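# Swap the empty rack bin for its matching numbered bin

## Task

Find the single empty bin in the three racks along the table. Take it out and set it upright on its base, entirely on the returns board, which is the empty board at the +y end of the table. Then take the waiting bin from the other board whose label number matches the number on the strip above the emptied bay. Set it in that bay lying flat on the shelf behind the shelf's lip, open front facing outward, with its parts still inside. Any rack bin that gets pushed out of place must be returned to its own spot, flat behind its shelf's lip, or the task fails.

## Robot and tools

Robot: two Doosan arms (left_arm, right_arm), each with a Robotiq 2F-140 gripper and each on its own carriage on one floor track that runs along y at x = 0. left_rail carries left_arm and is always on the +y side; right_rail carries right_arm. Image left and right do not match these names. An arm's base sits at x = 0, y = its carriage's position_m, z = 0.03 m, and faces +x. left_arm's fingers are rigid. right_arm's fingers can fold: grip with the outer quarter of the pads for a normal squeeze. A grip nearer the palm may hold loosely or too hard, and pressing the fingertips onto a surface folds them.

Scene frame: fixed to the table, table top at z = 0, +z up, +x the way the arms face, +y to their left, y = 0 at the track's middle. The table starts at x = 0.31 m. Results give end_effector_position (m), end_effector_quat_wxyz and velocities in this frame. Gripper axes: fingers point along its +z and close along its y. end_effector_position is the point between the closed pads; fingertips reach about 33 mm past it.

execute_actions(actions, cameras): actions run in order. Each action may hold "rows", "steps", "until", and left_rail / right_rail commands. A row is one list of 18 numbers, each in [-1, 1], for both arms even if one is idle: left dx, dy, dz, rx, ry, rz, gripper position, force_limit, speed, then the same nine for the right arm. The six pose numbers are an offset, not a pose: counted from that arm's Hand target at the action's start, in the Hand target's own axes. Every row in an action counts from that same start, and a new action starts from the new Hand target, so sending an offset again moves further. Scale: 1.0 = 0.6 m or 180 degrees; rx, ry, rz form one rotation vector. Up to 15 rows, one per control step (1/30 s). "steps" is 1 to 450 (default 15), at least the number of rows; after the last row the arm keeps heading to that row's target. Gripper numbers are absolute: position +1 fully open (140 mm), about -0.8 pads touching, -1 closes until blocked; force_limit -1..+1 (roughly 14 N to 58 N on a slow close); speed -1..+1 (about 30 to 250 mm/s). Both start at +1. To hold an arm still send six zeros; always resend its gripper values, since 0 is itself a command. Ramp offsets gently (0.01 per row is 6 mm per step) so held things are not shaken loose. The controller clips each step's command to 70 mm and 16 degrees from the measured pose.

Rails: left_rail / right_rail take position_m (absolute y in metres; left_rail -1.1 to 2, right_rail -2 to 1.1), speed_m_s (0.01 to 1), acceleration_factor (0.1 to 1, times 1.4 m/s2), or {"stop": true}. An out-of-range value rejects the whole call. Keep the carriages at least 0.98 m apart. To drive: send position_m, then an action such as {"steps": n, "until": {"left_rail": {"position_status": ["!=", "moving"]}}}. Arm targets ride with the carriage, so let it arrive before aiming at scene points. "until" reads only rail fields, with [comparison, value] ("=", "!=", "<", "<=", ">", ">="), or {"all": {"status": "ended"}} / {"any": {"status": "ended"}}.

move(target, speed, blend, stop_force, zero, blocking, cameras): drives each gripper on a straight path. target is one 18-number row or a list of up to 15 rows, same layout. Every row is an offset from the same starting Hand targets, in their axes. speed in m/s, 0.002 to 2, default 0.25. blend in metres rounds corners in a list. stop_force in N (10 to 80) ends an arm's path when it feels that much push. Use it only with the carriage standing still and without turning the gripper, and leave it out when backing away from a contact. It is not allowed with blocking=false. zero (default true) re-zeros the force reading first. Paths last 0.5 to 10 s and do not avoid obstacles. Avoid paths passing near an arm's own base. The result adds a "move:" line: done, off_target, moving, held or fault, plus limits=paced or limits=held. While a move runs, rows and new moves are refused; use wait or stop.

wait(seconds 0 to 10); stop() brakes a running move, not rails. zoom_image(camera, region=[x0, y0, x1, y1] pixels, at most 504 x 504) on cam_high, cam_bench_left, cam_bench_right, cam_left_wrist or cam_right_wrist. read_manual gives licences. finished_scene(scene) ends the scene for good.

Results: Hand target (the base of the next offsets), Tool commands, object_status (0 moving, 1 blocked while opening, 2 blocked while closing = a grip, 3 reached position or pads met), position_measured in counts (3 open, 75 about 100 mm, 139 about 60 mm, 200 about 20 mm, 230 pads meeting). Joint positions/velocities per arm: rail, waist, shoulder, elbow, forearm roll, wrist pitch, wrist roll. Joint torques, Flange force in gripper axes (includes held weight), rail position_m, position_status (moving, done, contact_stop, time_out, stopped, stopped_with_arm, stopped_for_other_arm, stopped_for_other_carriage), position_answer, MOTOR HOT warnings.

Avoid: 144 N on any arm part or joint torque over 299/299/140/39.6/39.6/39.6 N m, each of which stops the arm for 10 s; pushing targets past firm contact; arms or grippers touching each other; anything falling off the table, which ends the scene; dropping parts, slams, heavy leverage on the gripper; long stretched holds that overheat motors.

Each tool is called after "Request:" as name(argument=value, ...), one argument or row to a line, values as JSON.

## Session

Request:
execute_actions(
  actions=[],
)

Request:
zoom_image(
  camera="cam_high",
  region=[280, 40, 480, 240],
)

Request:
zoom_image(
  camera="cam_bench_left",
  region=[0, 290, 240, 480],
)

Request:
zoom_image(
  camera="cam_bench_right",
  region=[170, 370, 340, 490],
)

Scene clock: 0.00 s.
left_arm: end_effector_position=(+0.6500, +1.8819, +0.3520) position_measured=3 object_status=3 end_effector_quat_wxyz=(+0.000, +1.000, +0.000, +0.000) | right_arm: end_effector_position=(+0.6500, -0.9608, +0.3520) position_measured=3 object_status=3 end_effector_quat_wxyz=(+0.000, +1.000, +0.000, +0.000)
Joint positions: left_arm=[1.882 -0.053 0.164 1.605 0 1.373 1.518] | right_arm=[-0.961 -0.053 0.164 1.605 0 1.373 1.518]
Joint velocities: within noise
Joint torques (N m): no reading
Flange force (N): no reading
Hand target: left_arm +0.6500, +1.8819, +0.3520; +0.000, +1.000, +0.000, +0.000 | right_arm +0.6500, -0.9608, +0.3520; +0.000, +1.000, +0.000, +0.000
Tool commands: left_gripper/position=+1.0 left_gripper/force_limit=+1.0 left_gripper/speed=+1.0 right_gripper/position=+1.0 right_gripper/force_limit=+1.0 right_gripper/speed=+1.0
left_rail: position_m=1.882 position_status=done
right_rail: position_m=-0.961 position_status=done

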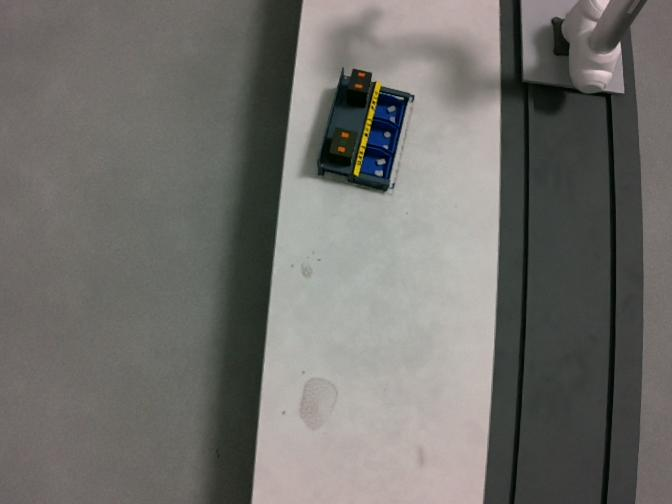

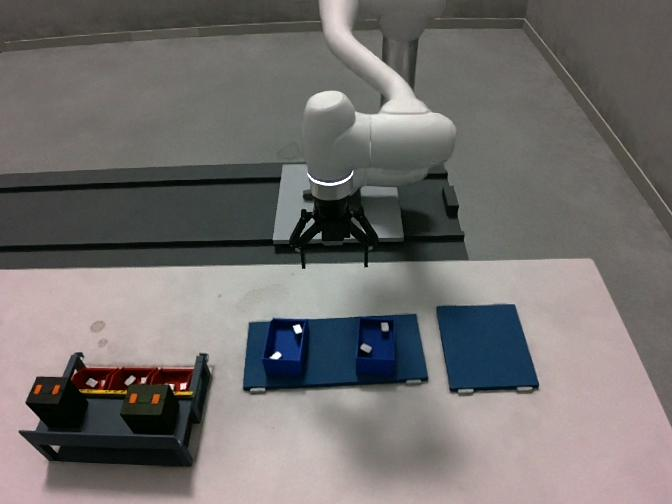

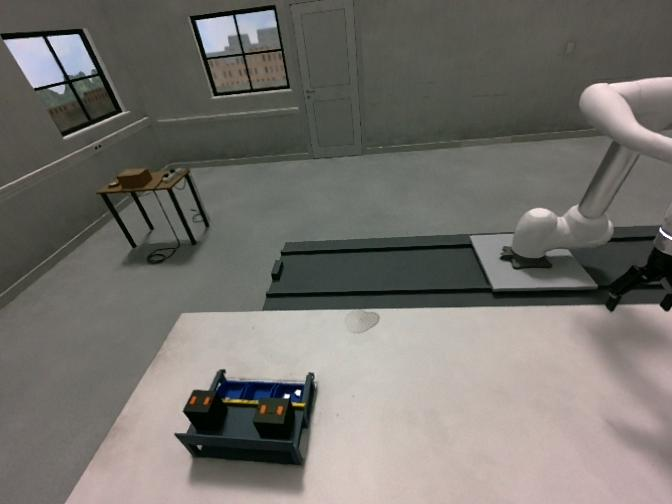

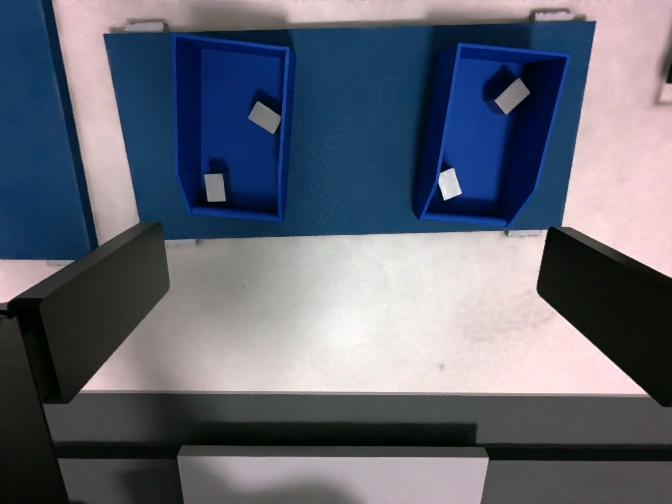

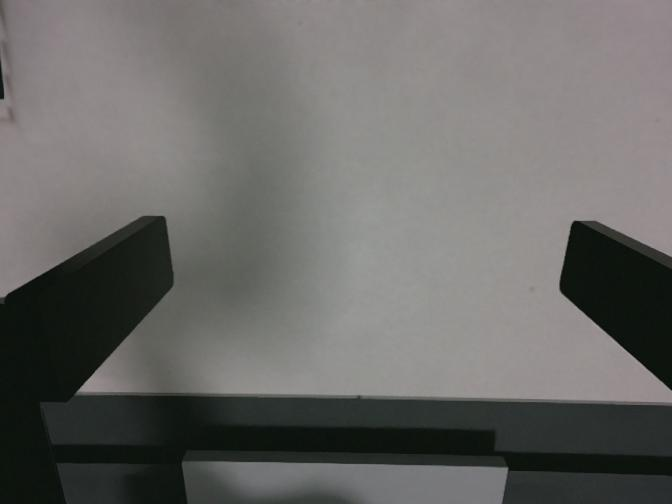

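Scaled by 2.520 from the camera's 672x504 image, which has a finer 960x720 frame.

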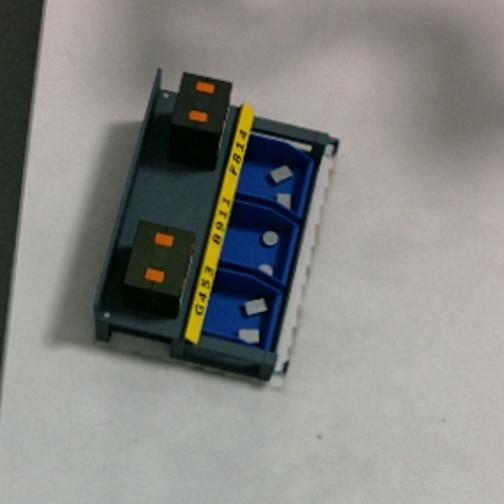

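Scaled by 2.100 from the camera's 672x504 image, which has a finer 960x720 frame.

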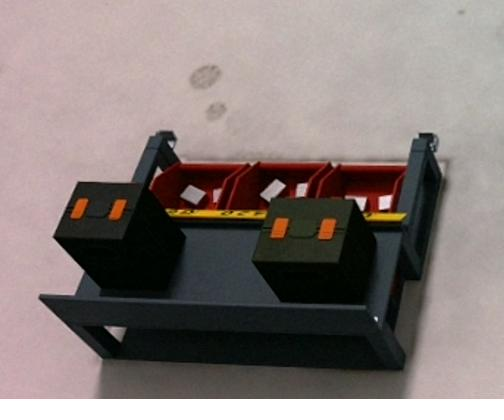

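Scaled by 2.965 from the camera's 672x504 image, which has a finer 960x720 frame.

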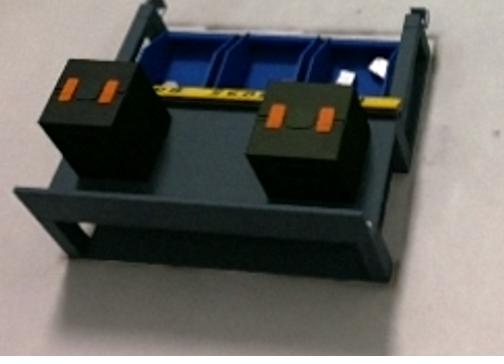

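Request:
execute_actions(
  actions=[
    {"right_rail":{"position_m":-2.0},"steps":150,"until":{"right_rail":{"position_status":["!=","moving"]}}},
    {"left_rail":{"position_m":-1.0},"steps":250,"until":{"left_rail":{"position_status":["!=","moving"]}}},
  ],
  cameras=[],
)

Request:
move(
  target=[-0.2,0.75,0.0,0,0.0,0,1,1,1,-0.35,0.7,-0.3,0,0,0,1,1,1],
  cameras=["cam_left_wrist"],
)

Request:
move(
  target=[-0.05,0,0,0,0.25,0,0.1,1,1,0,0,0,0,0,0,1,1,1],
  cameras=["cam_left_wrist","cam_bench_right"],
)

Request:
zoom_image(
  camera="cam_left_wrist",
  region=[100, 0, 600, 300],
)

Scene clock: 22.47 s.
left_arm: end_effector_position=(+0.6500, -1.0000, +0.3520) position_measured=3 object_status=3 end_effector_quat_wxyz=(+0.000, +1.000, +0.000, +0.000) | right_arm: end_effector_position=(+0.6500, -2.0000, +0.3520) position_measured=3 object_status=3 end_effector_quat_wxyz=(+0.000, +1.000, +0.000, +0.000)
Joint positions: left_arm=[-1 -0.053 0.164 1.605 0 1.373 1.518] | right_arm=[-2 -0.053 0.164 1.605 0 1.373 1.518]
Joint torques (N m): left_arm=[-0.16 -55.13 -42.6 4.45 -0.68 0.15] | right_arm=[0.5 -57.79 -41.69 3.95 0.86 -0.24]
Flange force (N): left_arm=[-6.8 -0.2 1.2] | right_arm=[-1.5 0.3 2.2]
Flange force at the end of the 1st action (N): left_arm=[-6.7 0.0 1.4] | right_arm=[-1.7 5.7 1.7]
Hand target: left_arm +0.6500, -1.0000, +0.3520; +0.000, +1.000, +0.000, +0.000 | right_arm +0.6500, -2.0000, +0.3520; +0.000, +1.000, +0.000, +0.000
Tool commands: left_gripper/position=+1.0 left_gripper/force_limit=+1.0 left_gripper/speed=+1.0 right_gripper/position=+1.0 right_gripper/force_limit=+1.0 right_gripper/speed=+1.0
left_rail: position_m=-1.000 position_status=done
right_rail: position_m=-2.000 position_status=done
No camera images: "cameras" was empty.

Scene clock: 25.03 s.
left_arm: end_effector_position=(+0.5300, -1.4500, +0.3520) position_measured=3 object_status=3 end_effector_quat_wxyz=(+0.000, +1.000, +0.000, +0.000) | right_arm: end_effector_position=(+0.4400, -2.4200, +0.5320) position_measured=3 object_status=3 end_effector_quat_wxyz=(+0.000, +1.000, +0.000, +0.000)
Joint positions: left_arm=[-1 -0.753 0.235 1.517 0 1.389 0.817] | right_arm=[-2 -0.819 0.084 1.372 0 1.686 0.752]
Joint torques (N m): left_arm=[1.73 -62.57 -43.52 4.43 -0.6 0.01] | right_arm=[1.72 -49.61 -41 4.02 0.94 -0.2]
Flange force (N): left_arm=[-8.4 -4.5 2.4] | right_arm=[-2.0 1.2 0.0]
Hand target: left_arm +0.5300, -1.4501, +0.3520; +0.000, +1.000, +0.000, +0.000 | right_arm +0.4400, -2.4201, +0.5320; +0.000, +1.000, +0.000, +0.000
Off the commanded pose: left_arm 0.000 m, 0 deg | right_arm 0.000 m, 0 deg.
left_rail: position_m=-1.000 position_status=done
right_rail: position_m=-2.000 position_status=done
move: done
Images, in order (width x height): cam_left_wrist 672x504.

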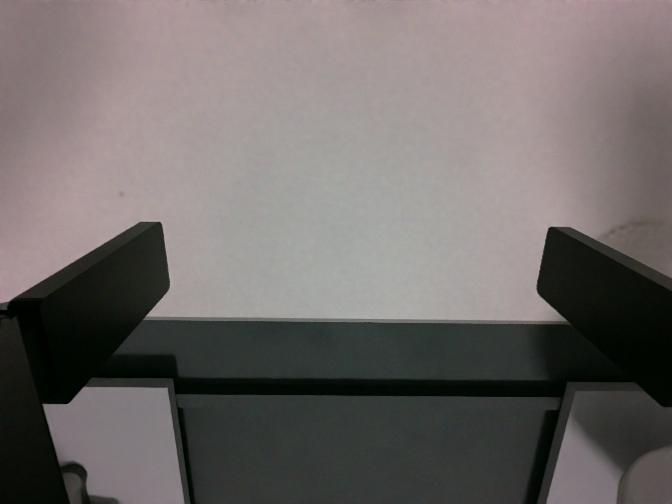

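Scene clock: 27.27 s.
left_arm: end_effector_position=(+0.5000, -1.4500, +0.3520) position_measured=117 object_status=3 end_effector_quat_wxyz=(+0.000, +0.924, +0.000, +0.383) | right_arm: end_effector_position=(+0.4400, -2.4200, +0.5320) position_measured=3 object_status=3 end_effector_quat_wxyz=(+0.000, +1.000, +0.000, +0.000)
Joint positions: left_arm=[-1 -1.105 0.008 1.958 0.872 0.97 0.025] | right_arm=[-2 -0.819 0.084 1.372 0 1.686 0.752]
Joint torques (N m): left_arm=[-0.16 -39.31 -42.24 4.5 -0.67 0.43] | right_arm=[0.48 -50.44 -41.85 4.02 0.86 -0.2]
Flange force (N): left_arm=[-3.1 -5.4 -2.5] | right_arm=[-0.7 -0.3 1.2]
Hand target: left_arm +0.5000, -1.4500, +0.3520; +0.000, +0.924, +0.000, +0.383 | right_arm +0.4400, -2.4200, +0.5320; +0.000, +1.000, +0.000, +0.000
Off the commanded pose: left_arm 0.000 m, 0 deg | right_arm 0.000 m, 0 deg.
left_rail: position_m=-1.000 position_status=done
right_rail: position_m=-2.000 position_status=done
move: done
Images, in order (width x height): cam_bench_right 672x504, cam_left_wrist 672x504.

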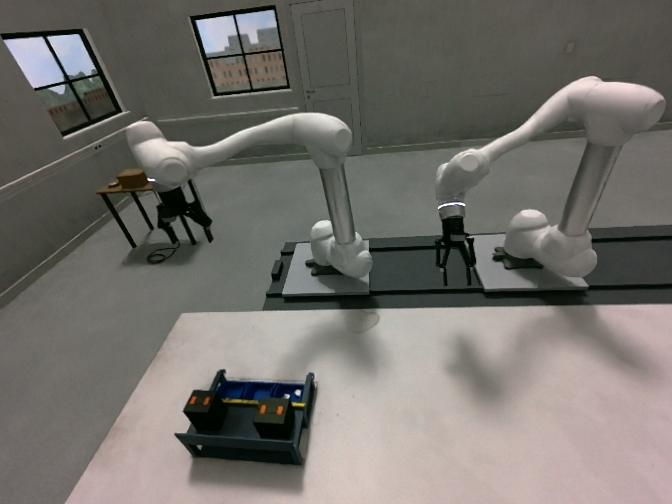

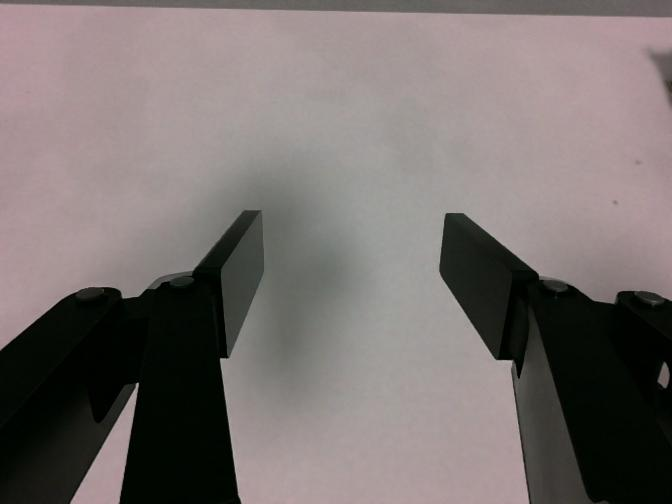

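Scaled by 1.008 from the camera's 672x504 image, which has a finer 960x720 frame.

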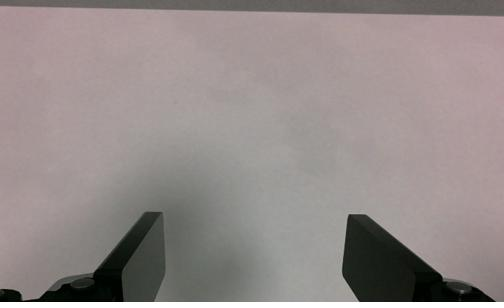

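Request:
execute_actions(
  actions=[
    {"left_rail":{"position_m":1.0},"steps":250,"until":{"left_rail":{"position_status":["!=","moving"]}}},
  ],
  cameras=[],
)

Request:
execute_actions(
  actions=[
    {"right_rail":{"position_m":-1.55},"steps":250,"until":{"right_rail":{"position_status":["!=","moving"]}}},
  ],
  cameras=[],
)

Request:
move(
  target=[0,0,0,0,0,0,0.1,1,1,0.0,0.23,0.3,0,0,0,0.1,1,1],
  cameras=["cam_right_wrist"],
)

Request:
move(
  target=[0,0,0,0,0,0,0.1,1,1,-0.05,0,0.2,0,0.3333,0,0.1,1,1],
  cameras=["cam_right_wrist"],
)

Request:
zoom_image(
  camera="cam_right_wrist",
  region=[100, 0, 600, 300],
)

Scene clock: 51.07 s.
left_arm: end_effector_position=(+0.5000, +0.5499, +0.3520) position_measured=117 object_status=3 end_effector_quat_wxyz=(+0.000, +0.924, +0.000, +0.383) | right_arm: end_effector_position=(+0.4400, -2.4200, +0.5320) position_measured=3 object_status=3 end_effector_quat_wxyz=(+0.000, +1.000, +0.000, +0.000)
Joint positions: left_arm=[1 -1.105 0.008 1.958 0.873 0.97 0.025] | right_arm=[-2 -0.819 0.084 1.372 0 1.686 0.752]
Joint torques (N m): left_arm=[-0.06 -38.97 -42.14 4.31 -0.65 0.18] | right_arm=[0.2 -50.57 -42.41 4 0.83 -0.22]
Flange force (N): left_arm=[-3.0 -5.4 -2.7] | right_arm=[-1.0 -1.0 2.3]
Hand target: left_arm +0.5000, +0.5499, +0.3520; +0.000, +0.924, +0.000, +0.383 | right_arm +0.4400, -2.4200, +0.5320; +0.000, +1.000, +0.000, +0.000
Tool commands: left_gripper/position=+0.1 left_gripper/force_limit=+1.0 left_gripper/speed=+1.0 right_gripper/position=+1.0 right_gripper/force_limit=+1.0 right_gripper/speed=+1.0
Off the commanded pose: left_arm 0.000 m, 0 deg | right_arm 0.000 m, 0 deg.
left_rail: position_m=1.000 position_status=done
right_rail: position_m=-2.000 position_status=done
No camera images: "cameras" was empty.

Scene clock: 52.47 s.
left_arm: end_effector_position=(+0.5000, +0.5500, +0.3520) position_measured=117 object_status=3 end_effector_quat_wxyz=(+0.000, +0.924, +0.000, +0.383) | right_arm: end_effector_position=(+0.4401, -1.9700, +0.5319) position_measured=3 object_status=3 end_effector_quat_wxyz=(+0.000, +1.000, +0.000, +0.000)
Joint positions: left_arm=[1 -1.105 0.008 1.958 0.873 0.97 0.025] | right_arm=[-1.55 -0.819 0.084 1.372 0 1.686 0.752]
Joint torques (N m): left_arm=[0 -39.67 -42.09 4.32 -0.7 0.18] | right_arm=[1.02 -50.29 -41.97 4.05 0.94 -0.2]
Flange force (N): left_arm=[-2.7 -4.7 -2.5] | right_arm=[-1.4 -0.5 2.1]
Hand target: left_arm +0.5000, +0.5500, +0.3520; +0.000, +0.924, +0.000, +0.383 | right_arm +0.4400, -1.9700, +0.5320; +0.000, +1.000, +0.000, +0.000
Tool commands: left_gripper/position=+0.1 left_gripper/force_limit=+1.0 left_gripper/speed=+1.0 right_gripper/position=+1.0 right_gripper/force_limit=+1.0 right_gripper/speed=+1.0
Off the commanded pose: left_arm 0.000 m, 0 deg | right_arm 0.000 m, 0 deg.
left_rail: position_m=1.000 position_status=done
right_rail: position_m=-1.550 position_status=done
No camera images: "cameras" was empty.

Scene clock: 53.90 s.
left_arm: end_effector_position=(+0.5000, +0.5500, +0.3520) position_measured=117 object_status=3 end_effector_quat_wxyz=(+0.000, +0.924, +0.000, +0.383) | right_arm: end_effector_position=(+0.4400, -2.1079, +0.3520) position_measured=117 object_status=3 end_effector_quat_wxyz=(+0.000, +1.000, +0.000, +0.000)
Joint positions: left_arm=[1 -1.105 0.008 1.958 0.873 0.97 0.025] | right_arm=[-1.55 -0.952 0.26 1.486 0 1.396 0.619]
Joint torques (N m): left_arm=[0.17 -39.2 -42.37 4.28 -0.69 0.14] | right_arm=[-1.03 -70.26 -42.21 4 0.74 -0.22]
Flange force (N): left_arm=[-3.5 -5.7 -2.8] | right_arm=[2.5 -0.6 2.6]
Hand target: left_arm +0.5000, +0.5500, +0.3520; +0.000, +0.924, +0.000, +0.383 | right_arm +0.4400, -2.1080, +0.3520; +0.000, +1.000, +0.000, +0.000
Off the commanded pose: left_arm 0.000 m, 0 deg | right_arm 0.000 m, 0 deg.
left_rail: position_m=1.000 position_status=done
right_rail: position_m=-1.550 position_status=done
move: done
Images, in order (width x height): cam_right_wrist 672x504.

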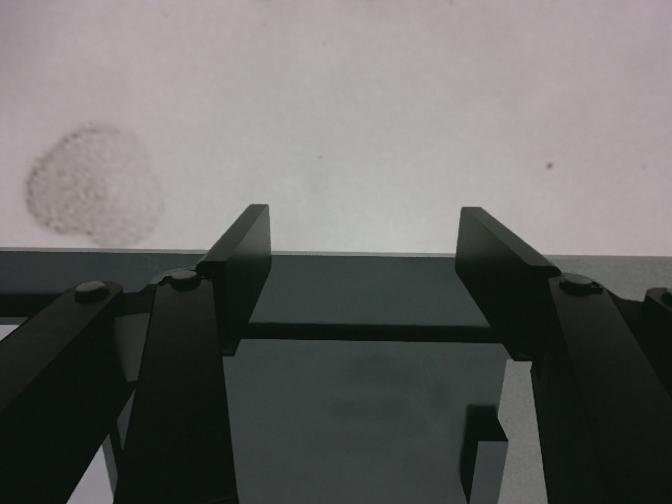

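Scene clock: 56.60 s.
left_arm: end_effector_position=(+0.5000, +0.5500, +0.3520) position_measured=117 object_status=3 end_effector_quat_wxyz=(+0.000, +0.924, +0.000, +0.383) | right_arm: end_effector_position=(+0.4100, -2.1080, +0.2320) position_measured=117 object_status=3 end_effector_quat_wxyz=(+0.000, +0.866, +0.000, +0.500)
Joint positions: left_arm=[1 -1.105 0.008 1.958 0.873 0.97 0.025] | right_arm=[-1.55 -1.416 0.265 2.059 1.262 1.116 -0.64]
Joint torques (N m): left_arm=[0.42 -39.25 -42.07 4.31 -0.74 0.21] | right_arm=[0.58 -61.39 -34.27 2.17 2.54 0.01]
Flange force (N): left_arm=[-3.4 -4.9 -3.1] | right_arm=[-0.8 -1.2 1.2]
Hand target: left_arm +0.5000, +0.5500, +0.3520; +0.000, +0.924, +0.000, +0.383 | right_arm +0.4100, -2.1080, +0.2320; +0.000, +0.866, +0.000, +0.500
Off the commanded pose: left_arm 0.000 m, 0 deg | right_arm 0.000 m, 0 deg.
left_rail: position_m=1.000 position_status=done
right_rail: position_m=-1.550 position_status=done
move: done
Images, in order (width x height): cam_right_wrist 672x504.

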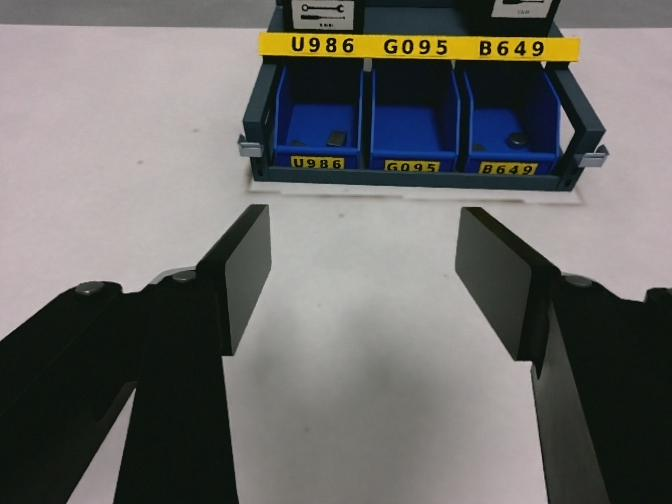

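Scaled by 1.008 from the camera's 672x504 image, which has a finer 960x720 frame.

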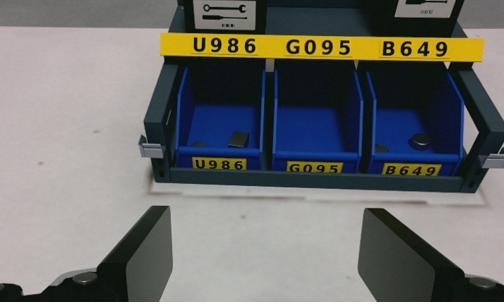

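Request:
move(
  target=[0,0,0,0,0,0,0.1,1,1,0,0,0,0,-0.3333,0,0.1,1,1],
  cameras=[],
)

Request:
move(
  target=[0,0,0,0,0,0,0.1,1,1,0.49,0.12,0.04,0,0,-0.4933,-0.28,1,0],
  cameras=["cam_right_wrist"],
)

Scene clock: 72.93 s.
left_arm: end_effector_position=(+0.5000, +0.5500, +0.3520) position_measured=117 object_status=3 end_effector_quat_wxyz=(+0.000, +0.924, +0.000, +0.383) | right_arm: end_effector_position=(+0.4100, -2.1080, +0.2320) position_measured=117 object_status=3 end_effector_quat_wxyz=(+0.000, +1.000, +0.000, +0.000)
Joint positions: left_arm=[1 -1.105 0.008 1.958 0.873 0.97 0.025] | right_arm=[-1.55 -0.987 0.286 1.676 0 1.18 0.584]
Joint torques (N m): left_arm=[-0.38 -39.62 -42.15 4.37 -0.7 0.16] | right_arm=[0.83 -67.02 -39.28 3.71 0.82 -0.1]
Flange force (N): left_arm=[-2.2 -5.3 -2.0] | right_arm=[-2.4 -2.6 0.6]
Hand target: left_arm +0.5000, +0.5500, +0.3520; +0.000, +0.924, +0.000, +0.383 | right_arm +0.4100, -2.1080, +0.2320; +0.000, +1.000, +0.000, +0.000
Off the commanded pose: left_arm 0.000 m, 0 deg | right_arm 0.000 m, 0 deg.
left_rail: position_m=1.000 position_status=done
right_rail: position_m=-1.550 position_status=done
move: done
No camera images: "cameras" was empty.

Scene clock: 76.57 s.
left_arm: end_effector_position=(+0.5000, +0.5500, +0.3520) position_measured=117 object_status=3 end_effector_quat_wxyz=(+0.000, +0.924, +0.000, +0.383) | right_arm: end_effector_position=(+0.7040, -2.1800, +0.2080) position_measured=164 object_status=3 end_effector_quat_wxyz=(+0.000, +0.715, +0.700, +0.000)
Joint positions: left_arm=[1 -1.105 0.008 1.958 0.873 0.97 0.025] | right_arm=[-1.55 -0.767 0.696 1.087 0 1.359 -0.745]
Joint torques (N m): left_arm=[-0.06 -39.75 -42.22 4.29 -0.7 0.23] | right_arm=[0.67 -106.38 -41.23 3.93 0.87 -0.21]
Flange force (N): left_arm=[-3.2 -4.5 -2.2] | right_arm=[2.6 -3.4 0.6]
Hand target: left_arm +0.5000, +0.5500, +0.3520; +0.000, +0.924, +0.000, +0.383 | right_arm +0.7040, -2.1800, +0.2080; +0.000, +0.715, +0.700, +0.000
Off the commanded pose: left_arm 0.000 m, 0 deg | right_arm 0.000 m, 0 deg.
left_rail: position_m=1.000 position_status=done
right_rail: position_m=-1.550 position_status=done
move: done
Images, in order (width x height): cam_right_wrist 672x504.

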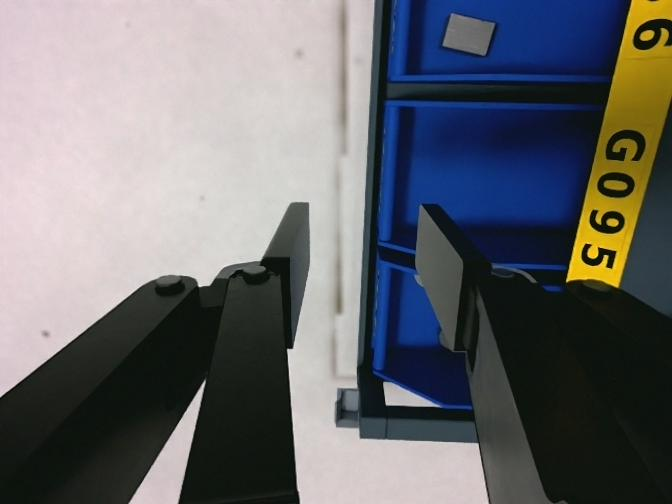

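Request:
move(
  target=[0,0,0,0,0,0,0.1,1,1,0.006,0.033,0.16,0,0,0,-0.28,1,0],
  speed=0.12,
  cameras=["cam_right_wrist"],
)

Scene clock: 88.20 s.
left_arm: end_effector_position=(+0.5000, +0.5500, +0.3520) position_measured=117 object_status=3 end_effector_quat_wxyz=(+0.000, +0.924, +0.000, +0.383) | right_arm: end_effector_position=(+0.7239, -2.1768, +0.1121) position_measured=164 object_status=3 end_effector_quat_wxyz=(+0.000, +0.715, +0.700, +0.000)
Joint positions: left_arm=[1 -1.105 0.008 1.958 0.873 0.97 0.025] | right_arm=[-1.55 -0.75 0.765 1.143 0 1.233 -0.729]
Joint torques (N m): left_arm=[-0.24 -39.43 -42.22 4.18 -0.64 0.2] | right_arm=[1.14 -111.08 -40.07 3.82 0.64 -0.19]
Flange force (N): left_arm=[-2.8 -5.3 -2.1] | right_arm=[1.2 -3.3 0.5]
Hand target: left_arm +0.5000, +0.5500, +0.3520; +0.000, +0.924, +0.000, +0.383 | right_arm +0.7239, -2.1768, +0.1120; +0.000, +0.715, +0.700, +0.000
Off the commanded pose: left_arm 0.000 m, 0 deg | right_arm 0.000 m, 0 deg.
left_rail: position_m=1.000 position_status=done
right_rail: position_m=-1.550 position_status=done
move: done
Images, in order (width x height): cam_right_wrist 672x504.

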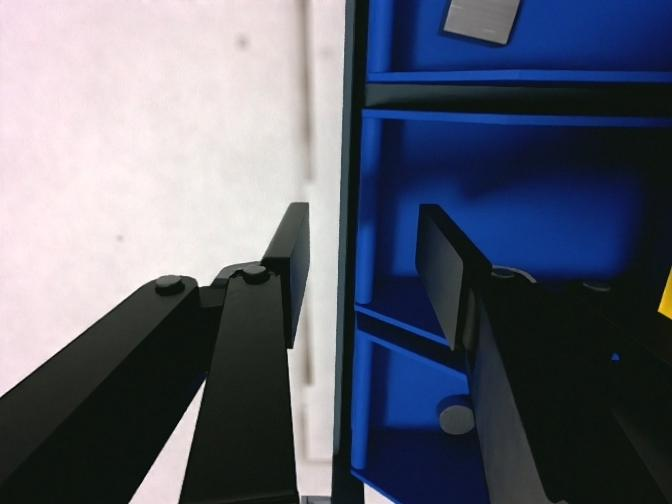

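Request:
move(
  target=[0,0,0,0,0,0,0.1,1,1,0.018,0.004,0.062,0,0,0,-0.33,1,0],
  speed=0.05,
  stop_force=12,
  cameras=["cam_right_wrist"],
)

Scene clock: 101.80 s.
left_arm: end_effector_position=(+0.5000, +0.5500, +0.3520) position_measured=117 object_status=3 end_effector_quat_wxyz=(+0.000, +0.924, +0.000, +0.383) | right_arm: end_effector_position=(+0.7265, -2.1661, +0.0748) position_measured=171 object_status=3 end_effector_quat_wxyz=(+0.000, +0.715, +0.700, +0.000)
Joint positions: left_arm=[1 -1.105 0.008 1.958 0.873 0.97 0.025] | right_arm=[-1.55 -0.74 0.78 1.187 0 1.175 -0.718]
Joint torques (N m): left_arm=[-0.24 -39.24 -42.08 4.29 -0.66 0.2] | right_arm=[0.88 -111.05 -39 3.8 1.01 -0.24]
Flange force (N): left_arm=[-2.5 -5.6 -2.9] | right_arm=[2.0 -3.2 0.5]
Hand target: left_arm +0.5000, +0.5500, +0.3520; +0.000, +0.924, +0.000, +0.383 | right_arm +0.7265, -2.1661, +0.0748; +0.000, +0.715, +0.700, +0.000
Off the commanded pose: left_arm 0.000 m, 0 deg | right_arm 0.000 m, 0 deg.
left_rail: position_m=1.000 position_status=done
right_rail: position_m=-1.550 position_status=done
move: done
Images, in order (width x height): cam_right_wrist 672x504.

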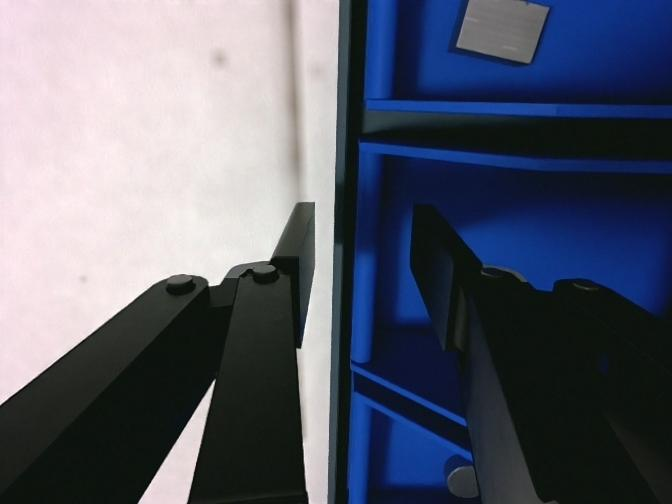

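Request:
move(
  target=[0,0,0,0,0,0,0.1,1,1,-0.004,0.002,0.013,0,0,0,-0.33,1,0],
  speed=0.03,
  stop_force=10,
  cameras=[],
)

Request:
execute_actions(
  actions=[
    {"rows":[[0,0,0,0,0,0,0.1,1,1,0,0,0,0,0,0,-1,-1,-1]],"steps":75},
  ],
  cameras=["cam_right_wrist"],
)

Scene clock: 109.57 s.
left_arm: end_effector_position=(+0.5000, +0.5500, +0.3520) position_measured=117 object_status=3 end_effector_quat_wxyz=(+0.000, +0.924, +0.000, +0.383) | right_arm: end_effector_position=(+0.7277, -2.1685, +0.0670) position_measured=171 object_status=3 end_effector_quat_wxyz=(+0.000, +0.715, +0.700, +0.000)
Joint positions: left_arm=[1 -1.105 0.008 1.958 0.873 0.97 0.025] | right_arm=[-1.55 -0.741 0.79 1.185 0 1.167 -0.72]
Joint torques (N m): left_arm=[0.19 -39.07 -42.14 4.21 -0.65 0.19] | right_arm=[0.84 -111.13 -38.8 3.73 0.91 -0.16]
Flange force (N): left_arm=[-3.2 -5.5 -3.2] | right_arm=[2.8 -3.1 0.3]
Hand target: left_arm +0.5000, +0.5500, +0.3520; +0.000, +0.924, +0.000, +0.383 | right_arm +0.7277, -2.1685, +0.0670; +0.000, +0.715, +0.700, +0.000
Off the commanded pose: left_arm 0.000 m, 0 deg | right_arm 0.000 m, 0 deg.
left_rail: position_m=1.000 position_status=done
right_rail: position_m=-1.550 position_status=done
move: done
No camera images: "cameras" was empty.

Scene clock: 112.27 s.
left_arm: end_effector_position=(+0.5000, +0.5500, +0.3520) position_measured=117 object_status=3 end_effector_quat_wxyz=(+0.000, +0.924, +0.000, +0.383) | right_arm: end_effector_position=(+0.7277, -2.1685, +0.0670) position_measured=216 object_status=2 end_effector_quat_wxyz=(+0.000, +0.715, +0.700, +0.000)
Joint positions: left_arm=[1 -1.105 0.008 1.958 0.873 0.97 0.025] | right_arm=[-1.55 -0.741 0.79 1.185 0 1.167 -0.72]
Joint torques (N m): left_arm=[-0.02 -39.22 -42.31 4.27 -0.69 0.11] | right_arm=[1.05 -110.32 -38.2 3.8 1 -0.25]
Flange force (N): left_arm=[-2.9 -5.8 -2.8] | right_arm=[1.6 -3.4 -0.8]
Hand target: left_arm +0.5000, +0.5500, +0.3520; +0.000, +0.924, +0.000, +0.383 | right_arm +0.7277, -2.1685, +0.0670; +0.000, +0.715, +0.700, +0.000
Off the commanded pose: left_arm 0.000 m, 0 deg | right_arm 0.000 m, 0 deg.
left_rail: position_m=1.000 position_status=done
right_rail: position_m=-1.550 position_status=done
Images, in order (width x height): cam_right_wrist 672x504.

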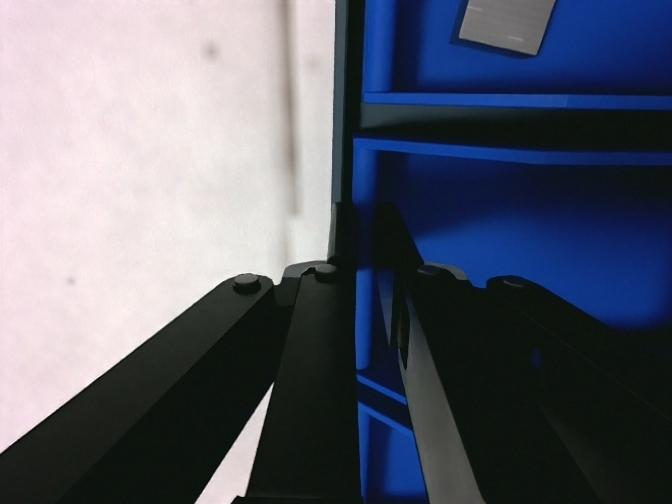

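Request:
execute_actions(
  actions=[
    {"rows":[[0,0,0,0,0,0,0.1,1,1,0,0,0,0,0,0,-0.98,0,-1]],"steps":30},
  ],
  cameras=[],
)

Request:
move(
  target=[
    [0,0,0,0,0,0,0.1,1,1,0,0,-0.035,0,0,0,-0.98,0,-1],
  ],
  speed=0.05,
  cameras=["cam_right_wrist"],
)

Request:
move(
  target=[0,0,0,0,0,0,0.1,1,1,0,-0.3,0,0,0,0,-0.98,0,-1],
  speed=0.06,
  stop_force=15,
  cameras=["cam_right_wrist"],
)

Scene clock: 121.43 s.
left_arm: end_effector_position=(+0.5000, +0.5500, +0.3520) position_measured=117 object_status=3 end_effector_quat_wxyz=(+0.000, +0.924, +0.000, +0.383) | right_arm: end_effector_position=(+0.7277, -2.1685, +0.0670) position_measured=218 object_status=2 end_effector_quat_wxyz=(+0.000, +0.715, +0.700, +0.000)
Joint positions: left_arm=[1 -1.105 0.008 1.958 0.873 0.97 0.025] | right_arm=[-1.55 -0.741 0.79 1.185 0 1.167 -0.72]
Joint torques (N m): left_arm=[-0.22 -40.05 -42.2 4.27 -0.64 0.17] | right_arm=[2 -103.55 -35.44 4 0.3 -0.22]
Flange force (N): left_arm=[-2.9 -4.4 -1.4] | right_arm=[3.0 -4.7 -8.1]
Hand target: left_arm +0.5000, +0.5500, +0.3520; +0.000, +0.924, +0.000, +0.383 | right_arm +0.7277, -2.1685, +0.0670; +0.000, +0.715, +0.700, +0.000
Off the commanded pose: left_arm 0.000 m, 0 deg | right_arm 0.000 m, 0 deg.
left_rail: position_m=1.000 position_status=done
right_rail: position_m=-1.550 position_status=done
No camera images: "cameras" was empty.

Scene clock: 122.23 s.
left_arm: end_effector_position=(+0.5000, +0.5500, +0.3520) position_measured=117 object_status=3 end_effector_quat_wxyz=(+0.000, +0.924, +0.000, +0.383) | right_arm: end_effector_position=(+0.7277, -2.1685, +0.0879) position_measured=218 object_status=2 end_effector_quat_wxyz=(+0.000, +0.715, +0.700, +0.000)
Joint positions: left_arm=[1 -1.105 0.008 1.958 0.873 0.97 0.025] | right_arm=[-1.55 -0.741 0.776 1.17 0 1.196 -0.72]
Joint torques (N m): left_arm=[0.15 -39.45 -42.16 4.28 -0.66 0.14] | right_arm=[1.15 -113.51 -39.36 3.96 0.5 -0.27]
Flange force (N): left_arm=[-3.2 -4.8 -2.2] | right_arm=[-0.9 0.5 1.4]
Hand target: left_arm +0.5000, +0.5500, +0.3520; +0.000, +0.924, +0.000, +0.383 | right_arm +0.7277, -2.1685, +0.0880; +0.000, +0.715, +0.700, +0.000
Off the commanded pose: left_arm 0.000 m, 0 deg | right_arm 0.000 m, 0 deg.
left_rail: position_m=1.000 position_status=done
right_rail: position_m=-1.550 position_status=done
move: done
Images, in order (width x height): cam_right_wrist 672x504.

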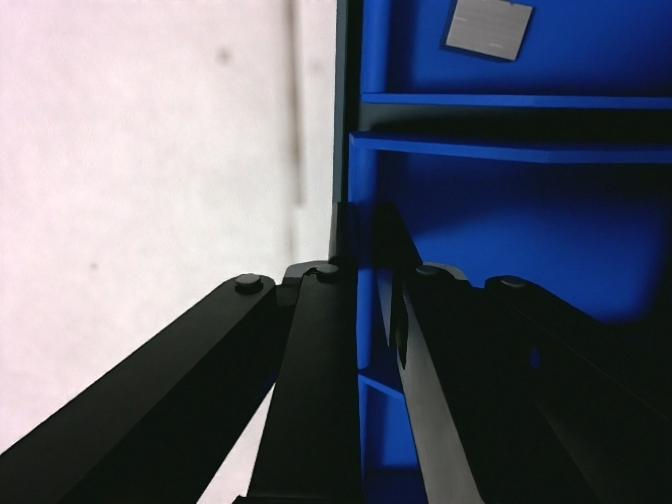

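Scene clock: 126.13 s.
left_arm: end_effector_position=(+0.5000, +0.5500, +0.3520) position_measured=117 object_status=3 end_effector_quat_wxyz=(+0.000, +0.924, +0.000, +0.383) | right_arm: end_effector_position=(+0.5477, -2.1647, +0.0880) position_measured=218 object_status=2 end_effector_quat_wxyz=(+0.000, +0.715, +0.700, +0.000)
Joint positions: left_arm=[1 -1.105 0.008 1.958 0.873 0.97 0.025] | right_arm=[-1.55 -0.885 0.579 1.518 0 1.044 -0.864]
Joint torques (N m): left_arm=[-0.22 -39.34 -42.28 4.35 -0.61 0.2] | right_arm=[0.76 -93.7 -37.26 3.51 0.93 -0.18]
Flange force (N): left_arm=[-2.8 -5.7 -2.2] | right_arm=[1.9 -1.9 1.9]
Hand target: left_arm +0.5000, +0.5500, +0.3520; +0.000, +0.924, +0.000, +0.383 | right_arm +0.5477, -2.1647, +0.0880; +0.000, +0.715, +0.700, +0.000
Off the commanded pose: left_arm 0.000 m, 0 deg | right_arm 0.000 m, 0 deg.
left_rail: position_m=1.000 position_status=done
right_rail: position_m=-1.550 position_status=done
move: done
Images, in order (width x height): cam_right_wrist 672x504.

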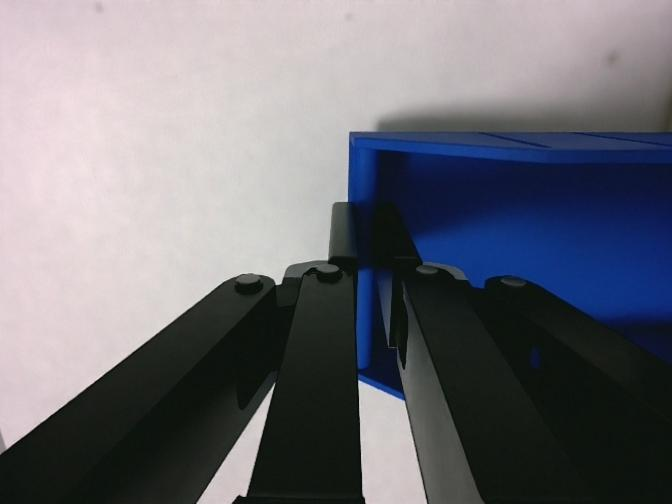

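Request:
move(
  target=[
    [0,0,0,0,0,0,-0.35,1,1,0,0,-0.5,0,0,0,-0.98,0,-1],
    [0,0,0,0,0,0,-0.35,1,1,1,-0.05,-0.5,0,0,0,-0.98,0,-1],
  ],
  speed=0.2,
  cameras=[],
)

Request:
execute_actions(
  actions=[
    {"left_rail":{"position_m":1.95},"steps":250,"until":{"left_rail":{"position_status":["!=","moving"]}}},
    {"right_rail":{"position_m":0.3,"acceleration_factor":0.3,"speed_m_s":0.7},"steps":250,"until":{"right_rail":{"position_status":["!=","moving"]}}},
  ],
  cameras=[],
)

Request:
move(
  target=[-0.224,-0.62,-0.012,0,0,0,-0.35,1,1,0,0,0.4,0,0,0,-0.98,0,-1],
)

Request:
zoom_image(
  camera="cam_left_wrist",
  region=[130, 0, 530, 300],
)

Scene clock: 146.70 s.
left_arm: end_effector_position=(+0.5000, +0.5500, +0.3520) position_measured=173 object_status=3 end_effector_quat_wxyz=(+0.000, +0.924, +0.000, +0.383) | right_arm: end_effector_position=(+0.5303, -1.5643, +0.3880) position_measured=218 object_status=2 end_effector_quat_wxyz=(+0.000, +0.715, +0.700, +0.000)
Joint positions: left_arm=[1 -1.105 0.008 1.958 0.873 0.97 0.025] | right_arm=[-1.55 -0.092 -0.038 1.755 0 1.424 -0.071]
Joint torques (N m): left_arm=[0.02 -39.78 -42.12 4.25 -0.67 0.2] | right_arm=[1.73 -38.69 -44.55 3.97 0.67 -0.38]
Flange force (N): left_arm=[-3.2 -4.5 -1.7] | right_arm=[-2.6 -2.8 5.9]
Hand target: left_arm +0.5000, +0.5500, +0.3520; +0.000, +0.924, +0.000, +0.383 | right_arm +0.5303, -1.5642, +0.3880; +0.000, +0.715, +0.700, +0.000
Off the commanded pose: left_arm 0.000 m, 0 deg | right_arm 0.000 m, 0 deg.
left_rail: position_m=1.000 position_status=done
right_rail: position_m=-1.550 position_status=done
move: done
No camera images: "cameras" was empty.

Scene clock: 152.97 s.
left_arm: end_effector_position=(+0.5000, +1.5000, +0.3520) position_measured=173 object_status=3 end_effector_quat_wxyz=(+0.000, +0.924, +0.000, +0.383) | right_arm: end_effector_position=(+0.5304, +0.2858, +0.3880) position_measured=218 object_status=2 end_effector_quat_wxyz=(+0.000, +0.715, +0.700, +0.000)
Joint positions: left_arm=[1.95 -1.105 0.008 1.958 0.873 0.97 0.025] | right_arm=[0.3 -0.092 -0.038 1.755 0 1.424 -0.071]
Joint torques (N m): left_arm=[-0.07 -39.23 -42.34 4.31 -0.7 0.08] | right_arm=[0.43 -38.67 -42.75 4.01 0.84 -0.24]
Flange force (N): left_arm=[-2.9 -5.3 -2.7] | right_arm=[-0.6 0.2 3.2]
Flange force at the end of the 1st action (N): left_arm=[-5.5 -4.0 -2.3] | right_arm=[-0.5 -0.1 3.2]
Hand target: left_arm +0.5000, +1.5000, +0.3520; +0.000, +0.924, +0.000, +0.383 | right_arm +0.5303, +0.2858, +0.3880; +0.000, +0.715, +0.700, +0.000
Tool commands: left_gripper/position=-0.35 left_gripper/force_limit=+1.0 left_gripper/speed=+1.0 right_gripper/position=-0.98 right_gripper/force_limit=+0.0 right_gripper/speed=-1.0
Off the commanded pose: left_arm 0.000 m, 0 deg | right_arm 0.000 m, 0 deg.
left_rail: position_m=1.950 position_status=done
right_rail: position_m=0.300 speed_m_s=0.70 position_status=done
No camera images: "cameras" was empty.

Scene clock: 155.37 s.
left_arm: end_effector_position=(+0.3999, +1.8720, +0.2621) position_measured=173 object_status=3 end_effector_quat_wxyz=(+0.000, +0.924, +0.000, +0.383) | right_arm: end_effector_position=(+0.5303, +0.2858, +0.1480) position_measured=218 object_status=2 end_effector_quat_wxyz=(+0.000, +0.715, +0.700, +0.000)
Joint positions: left_arm=[1.95 -0.633 -0.584 2.526 0.746 0.664 0.463] | right_arm=[0.3 -0.092 0.113 2.063 0 0.966 -0.071]
Joint torques (N m): left_arm=[-0.8 17.27 -43.17 4.32 -1.47 0.07] | right_arm=[0.23 -46.76 -35.58 3.31 0.79 -0.23]
Flange force (N): left_arm=[0.0 0.0 0.0] | right_arm=[-0.1 -1.0 3.0]
Hand target: left_arm +0.3999, +1.8720, +0.2621; +0.000, +0.924, +0.000, +0.383 | right_arm +0.5303, +0.2858, +0.1480; +0.000, +0.715, +0.700, +0.000
Off the commanded pose: left_arm 0.000 m, 0 deg | right_arm 0.000 m, 0 deg.
left_rail: position_m=1.950 position_status=done
right_rail: position_m=0.300 speed_m_s=0.70 position_status=done
move: done

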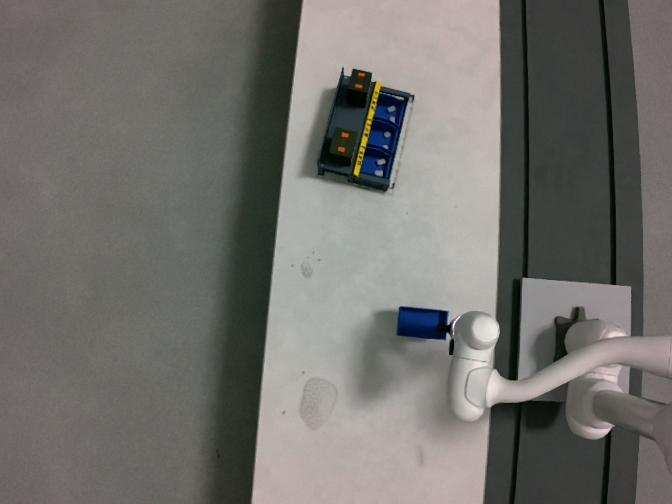

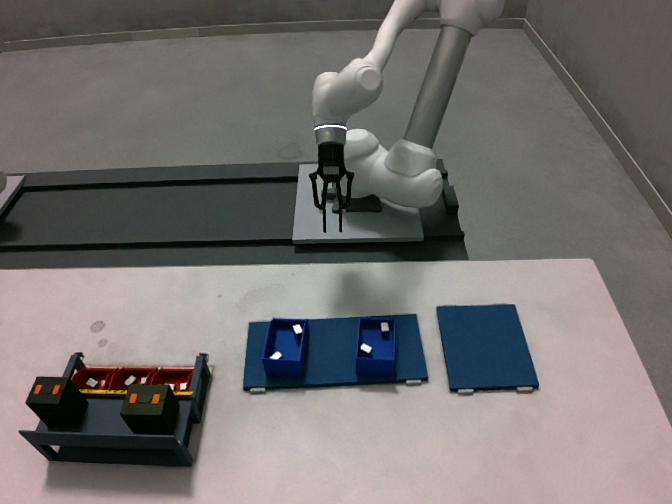

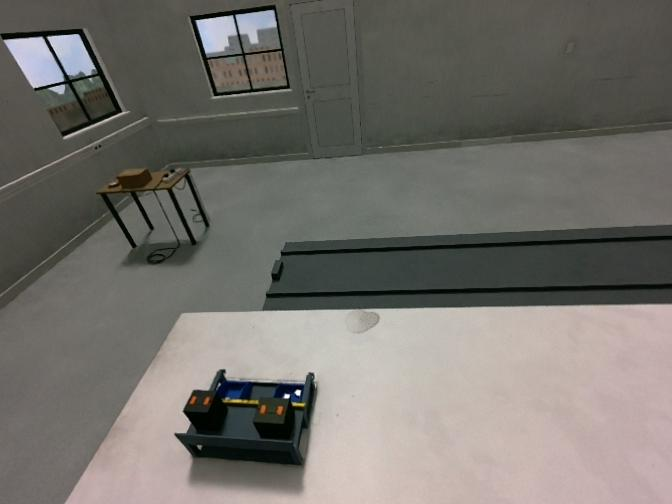

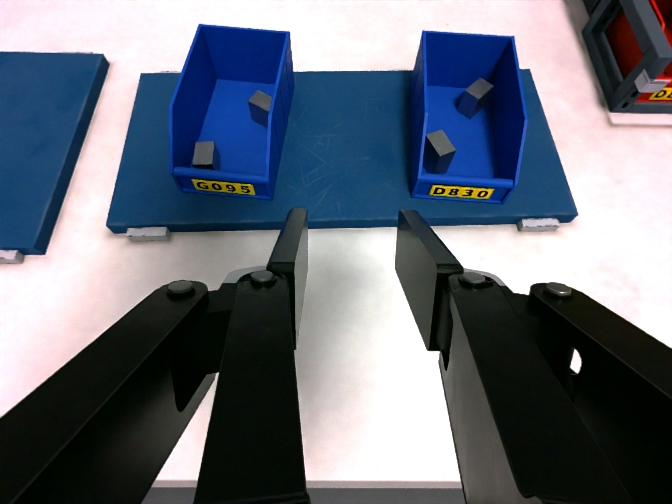

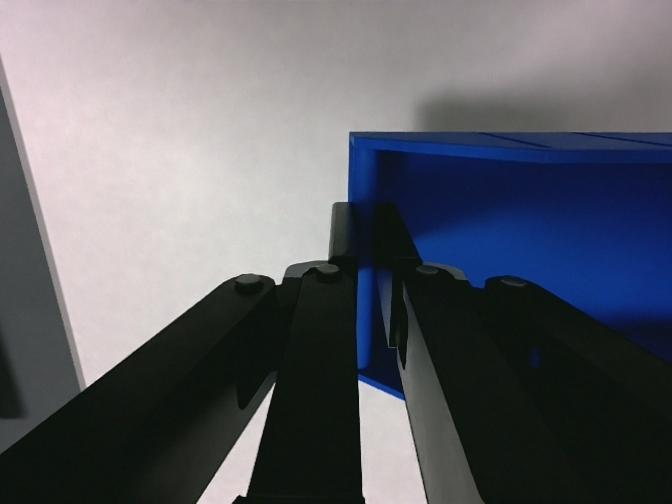

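Scaled by 1.260 from the camera's 672x504 image, which has a finer 960x720 frame.

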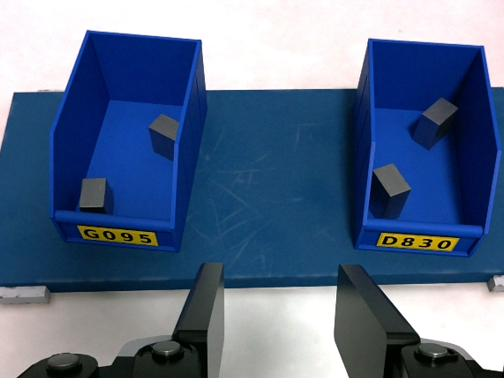

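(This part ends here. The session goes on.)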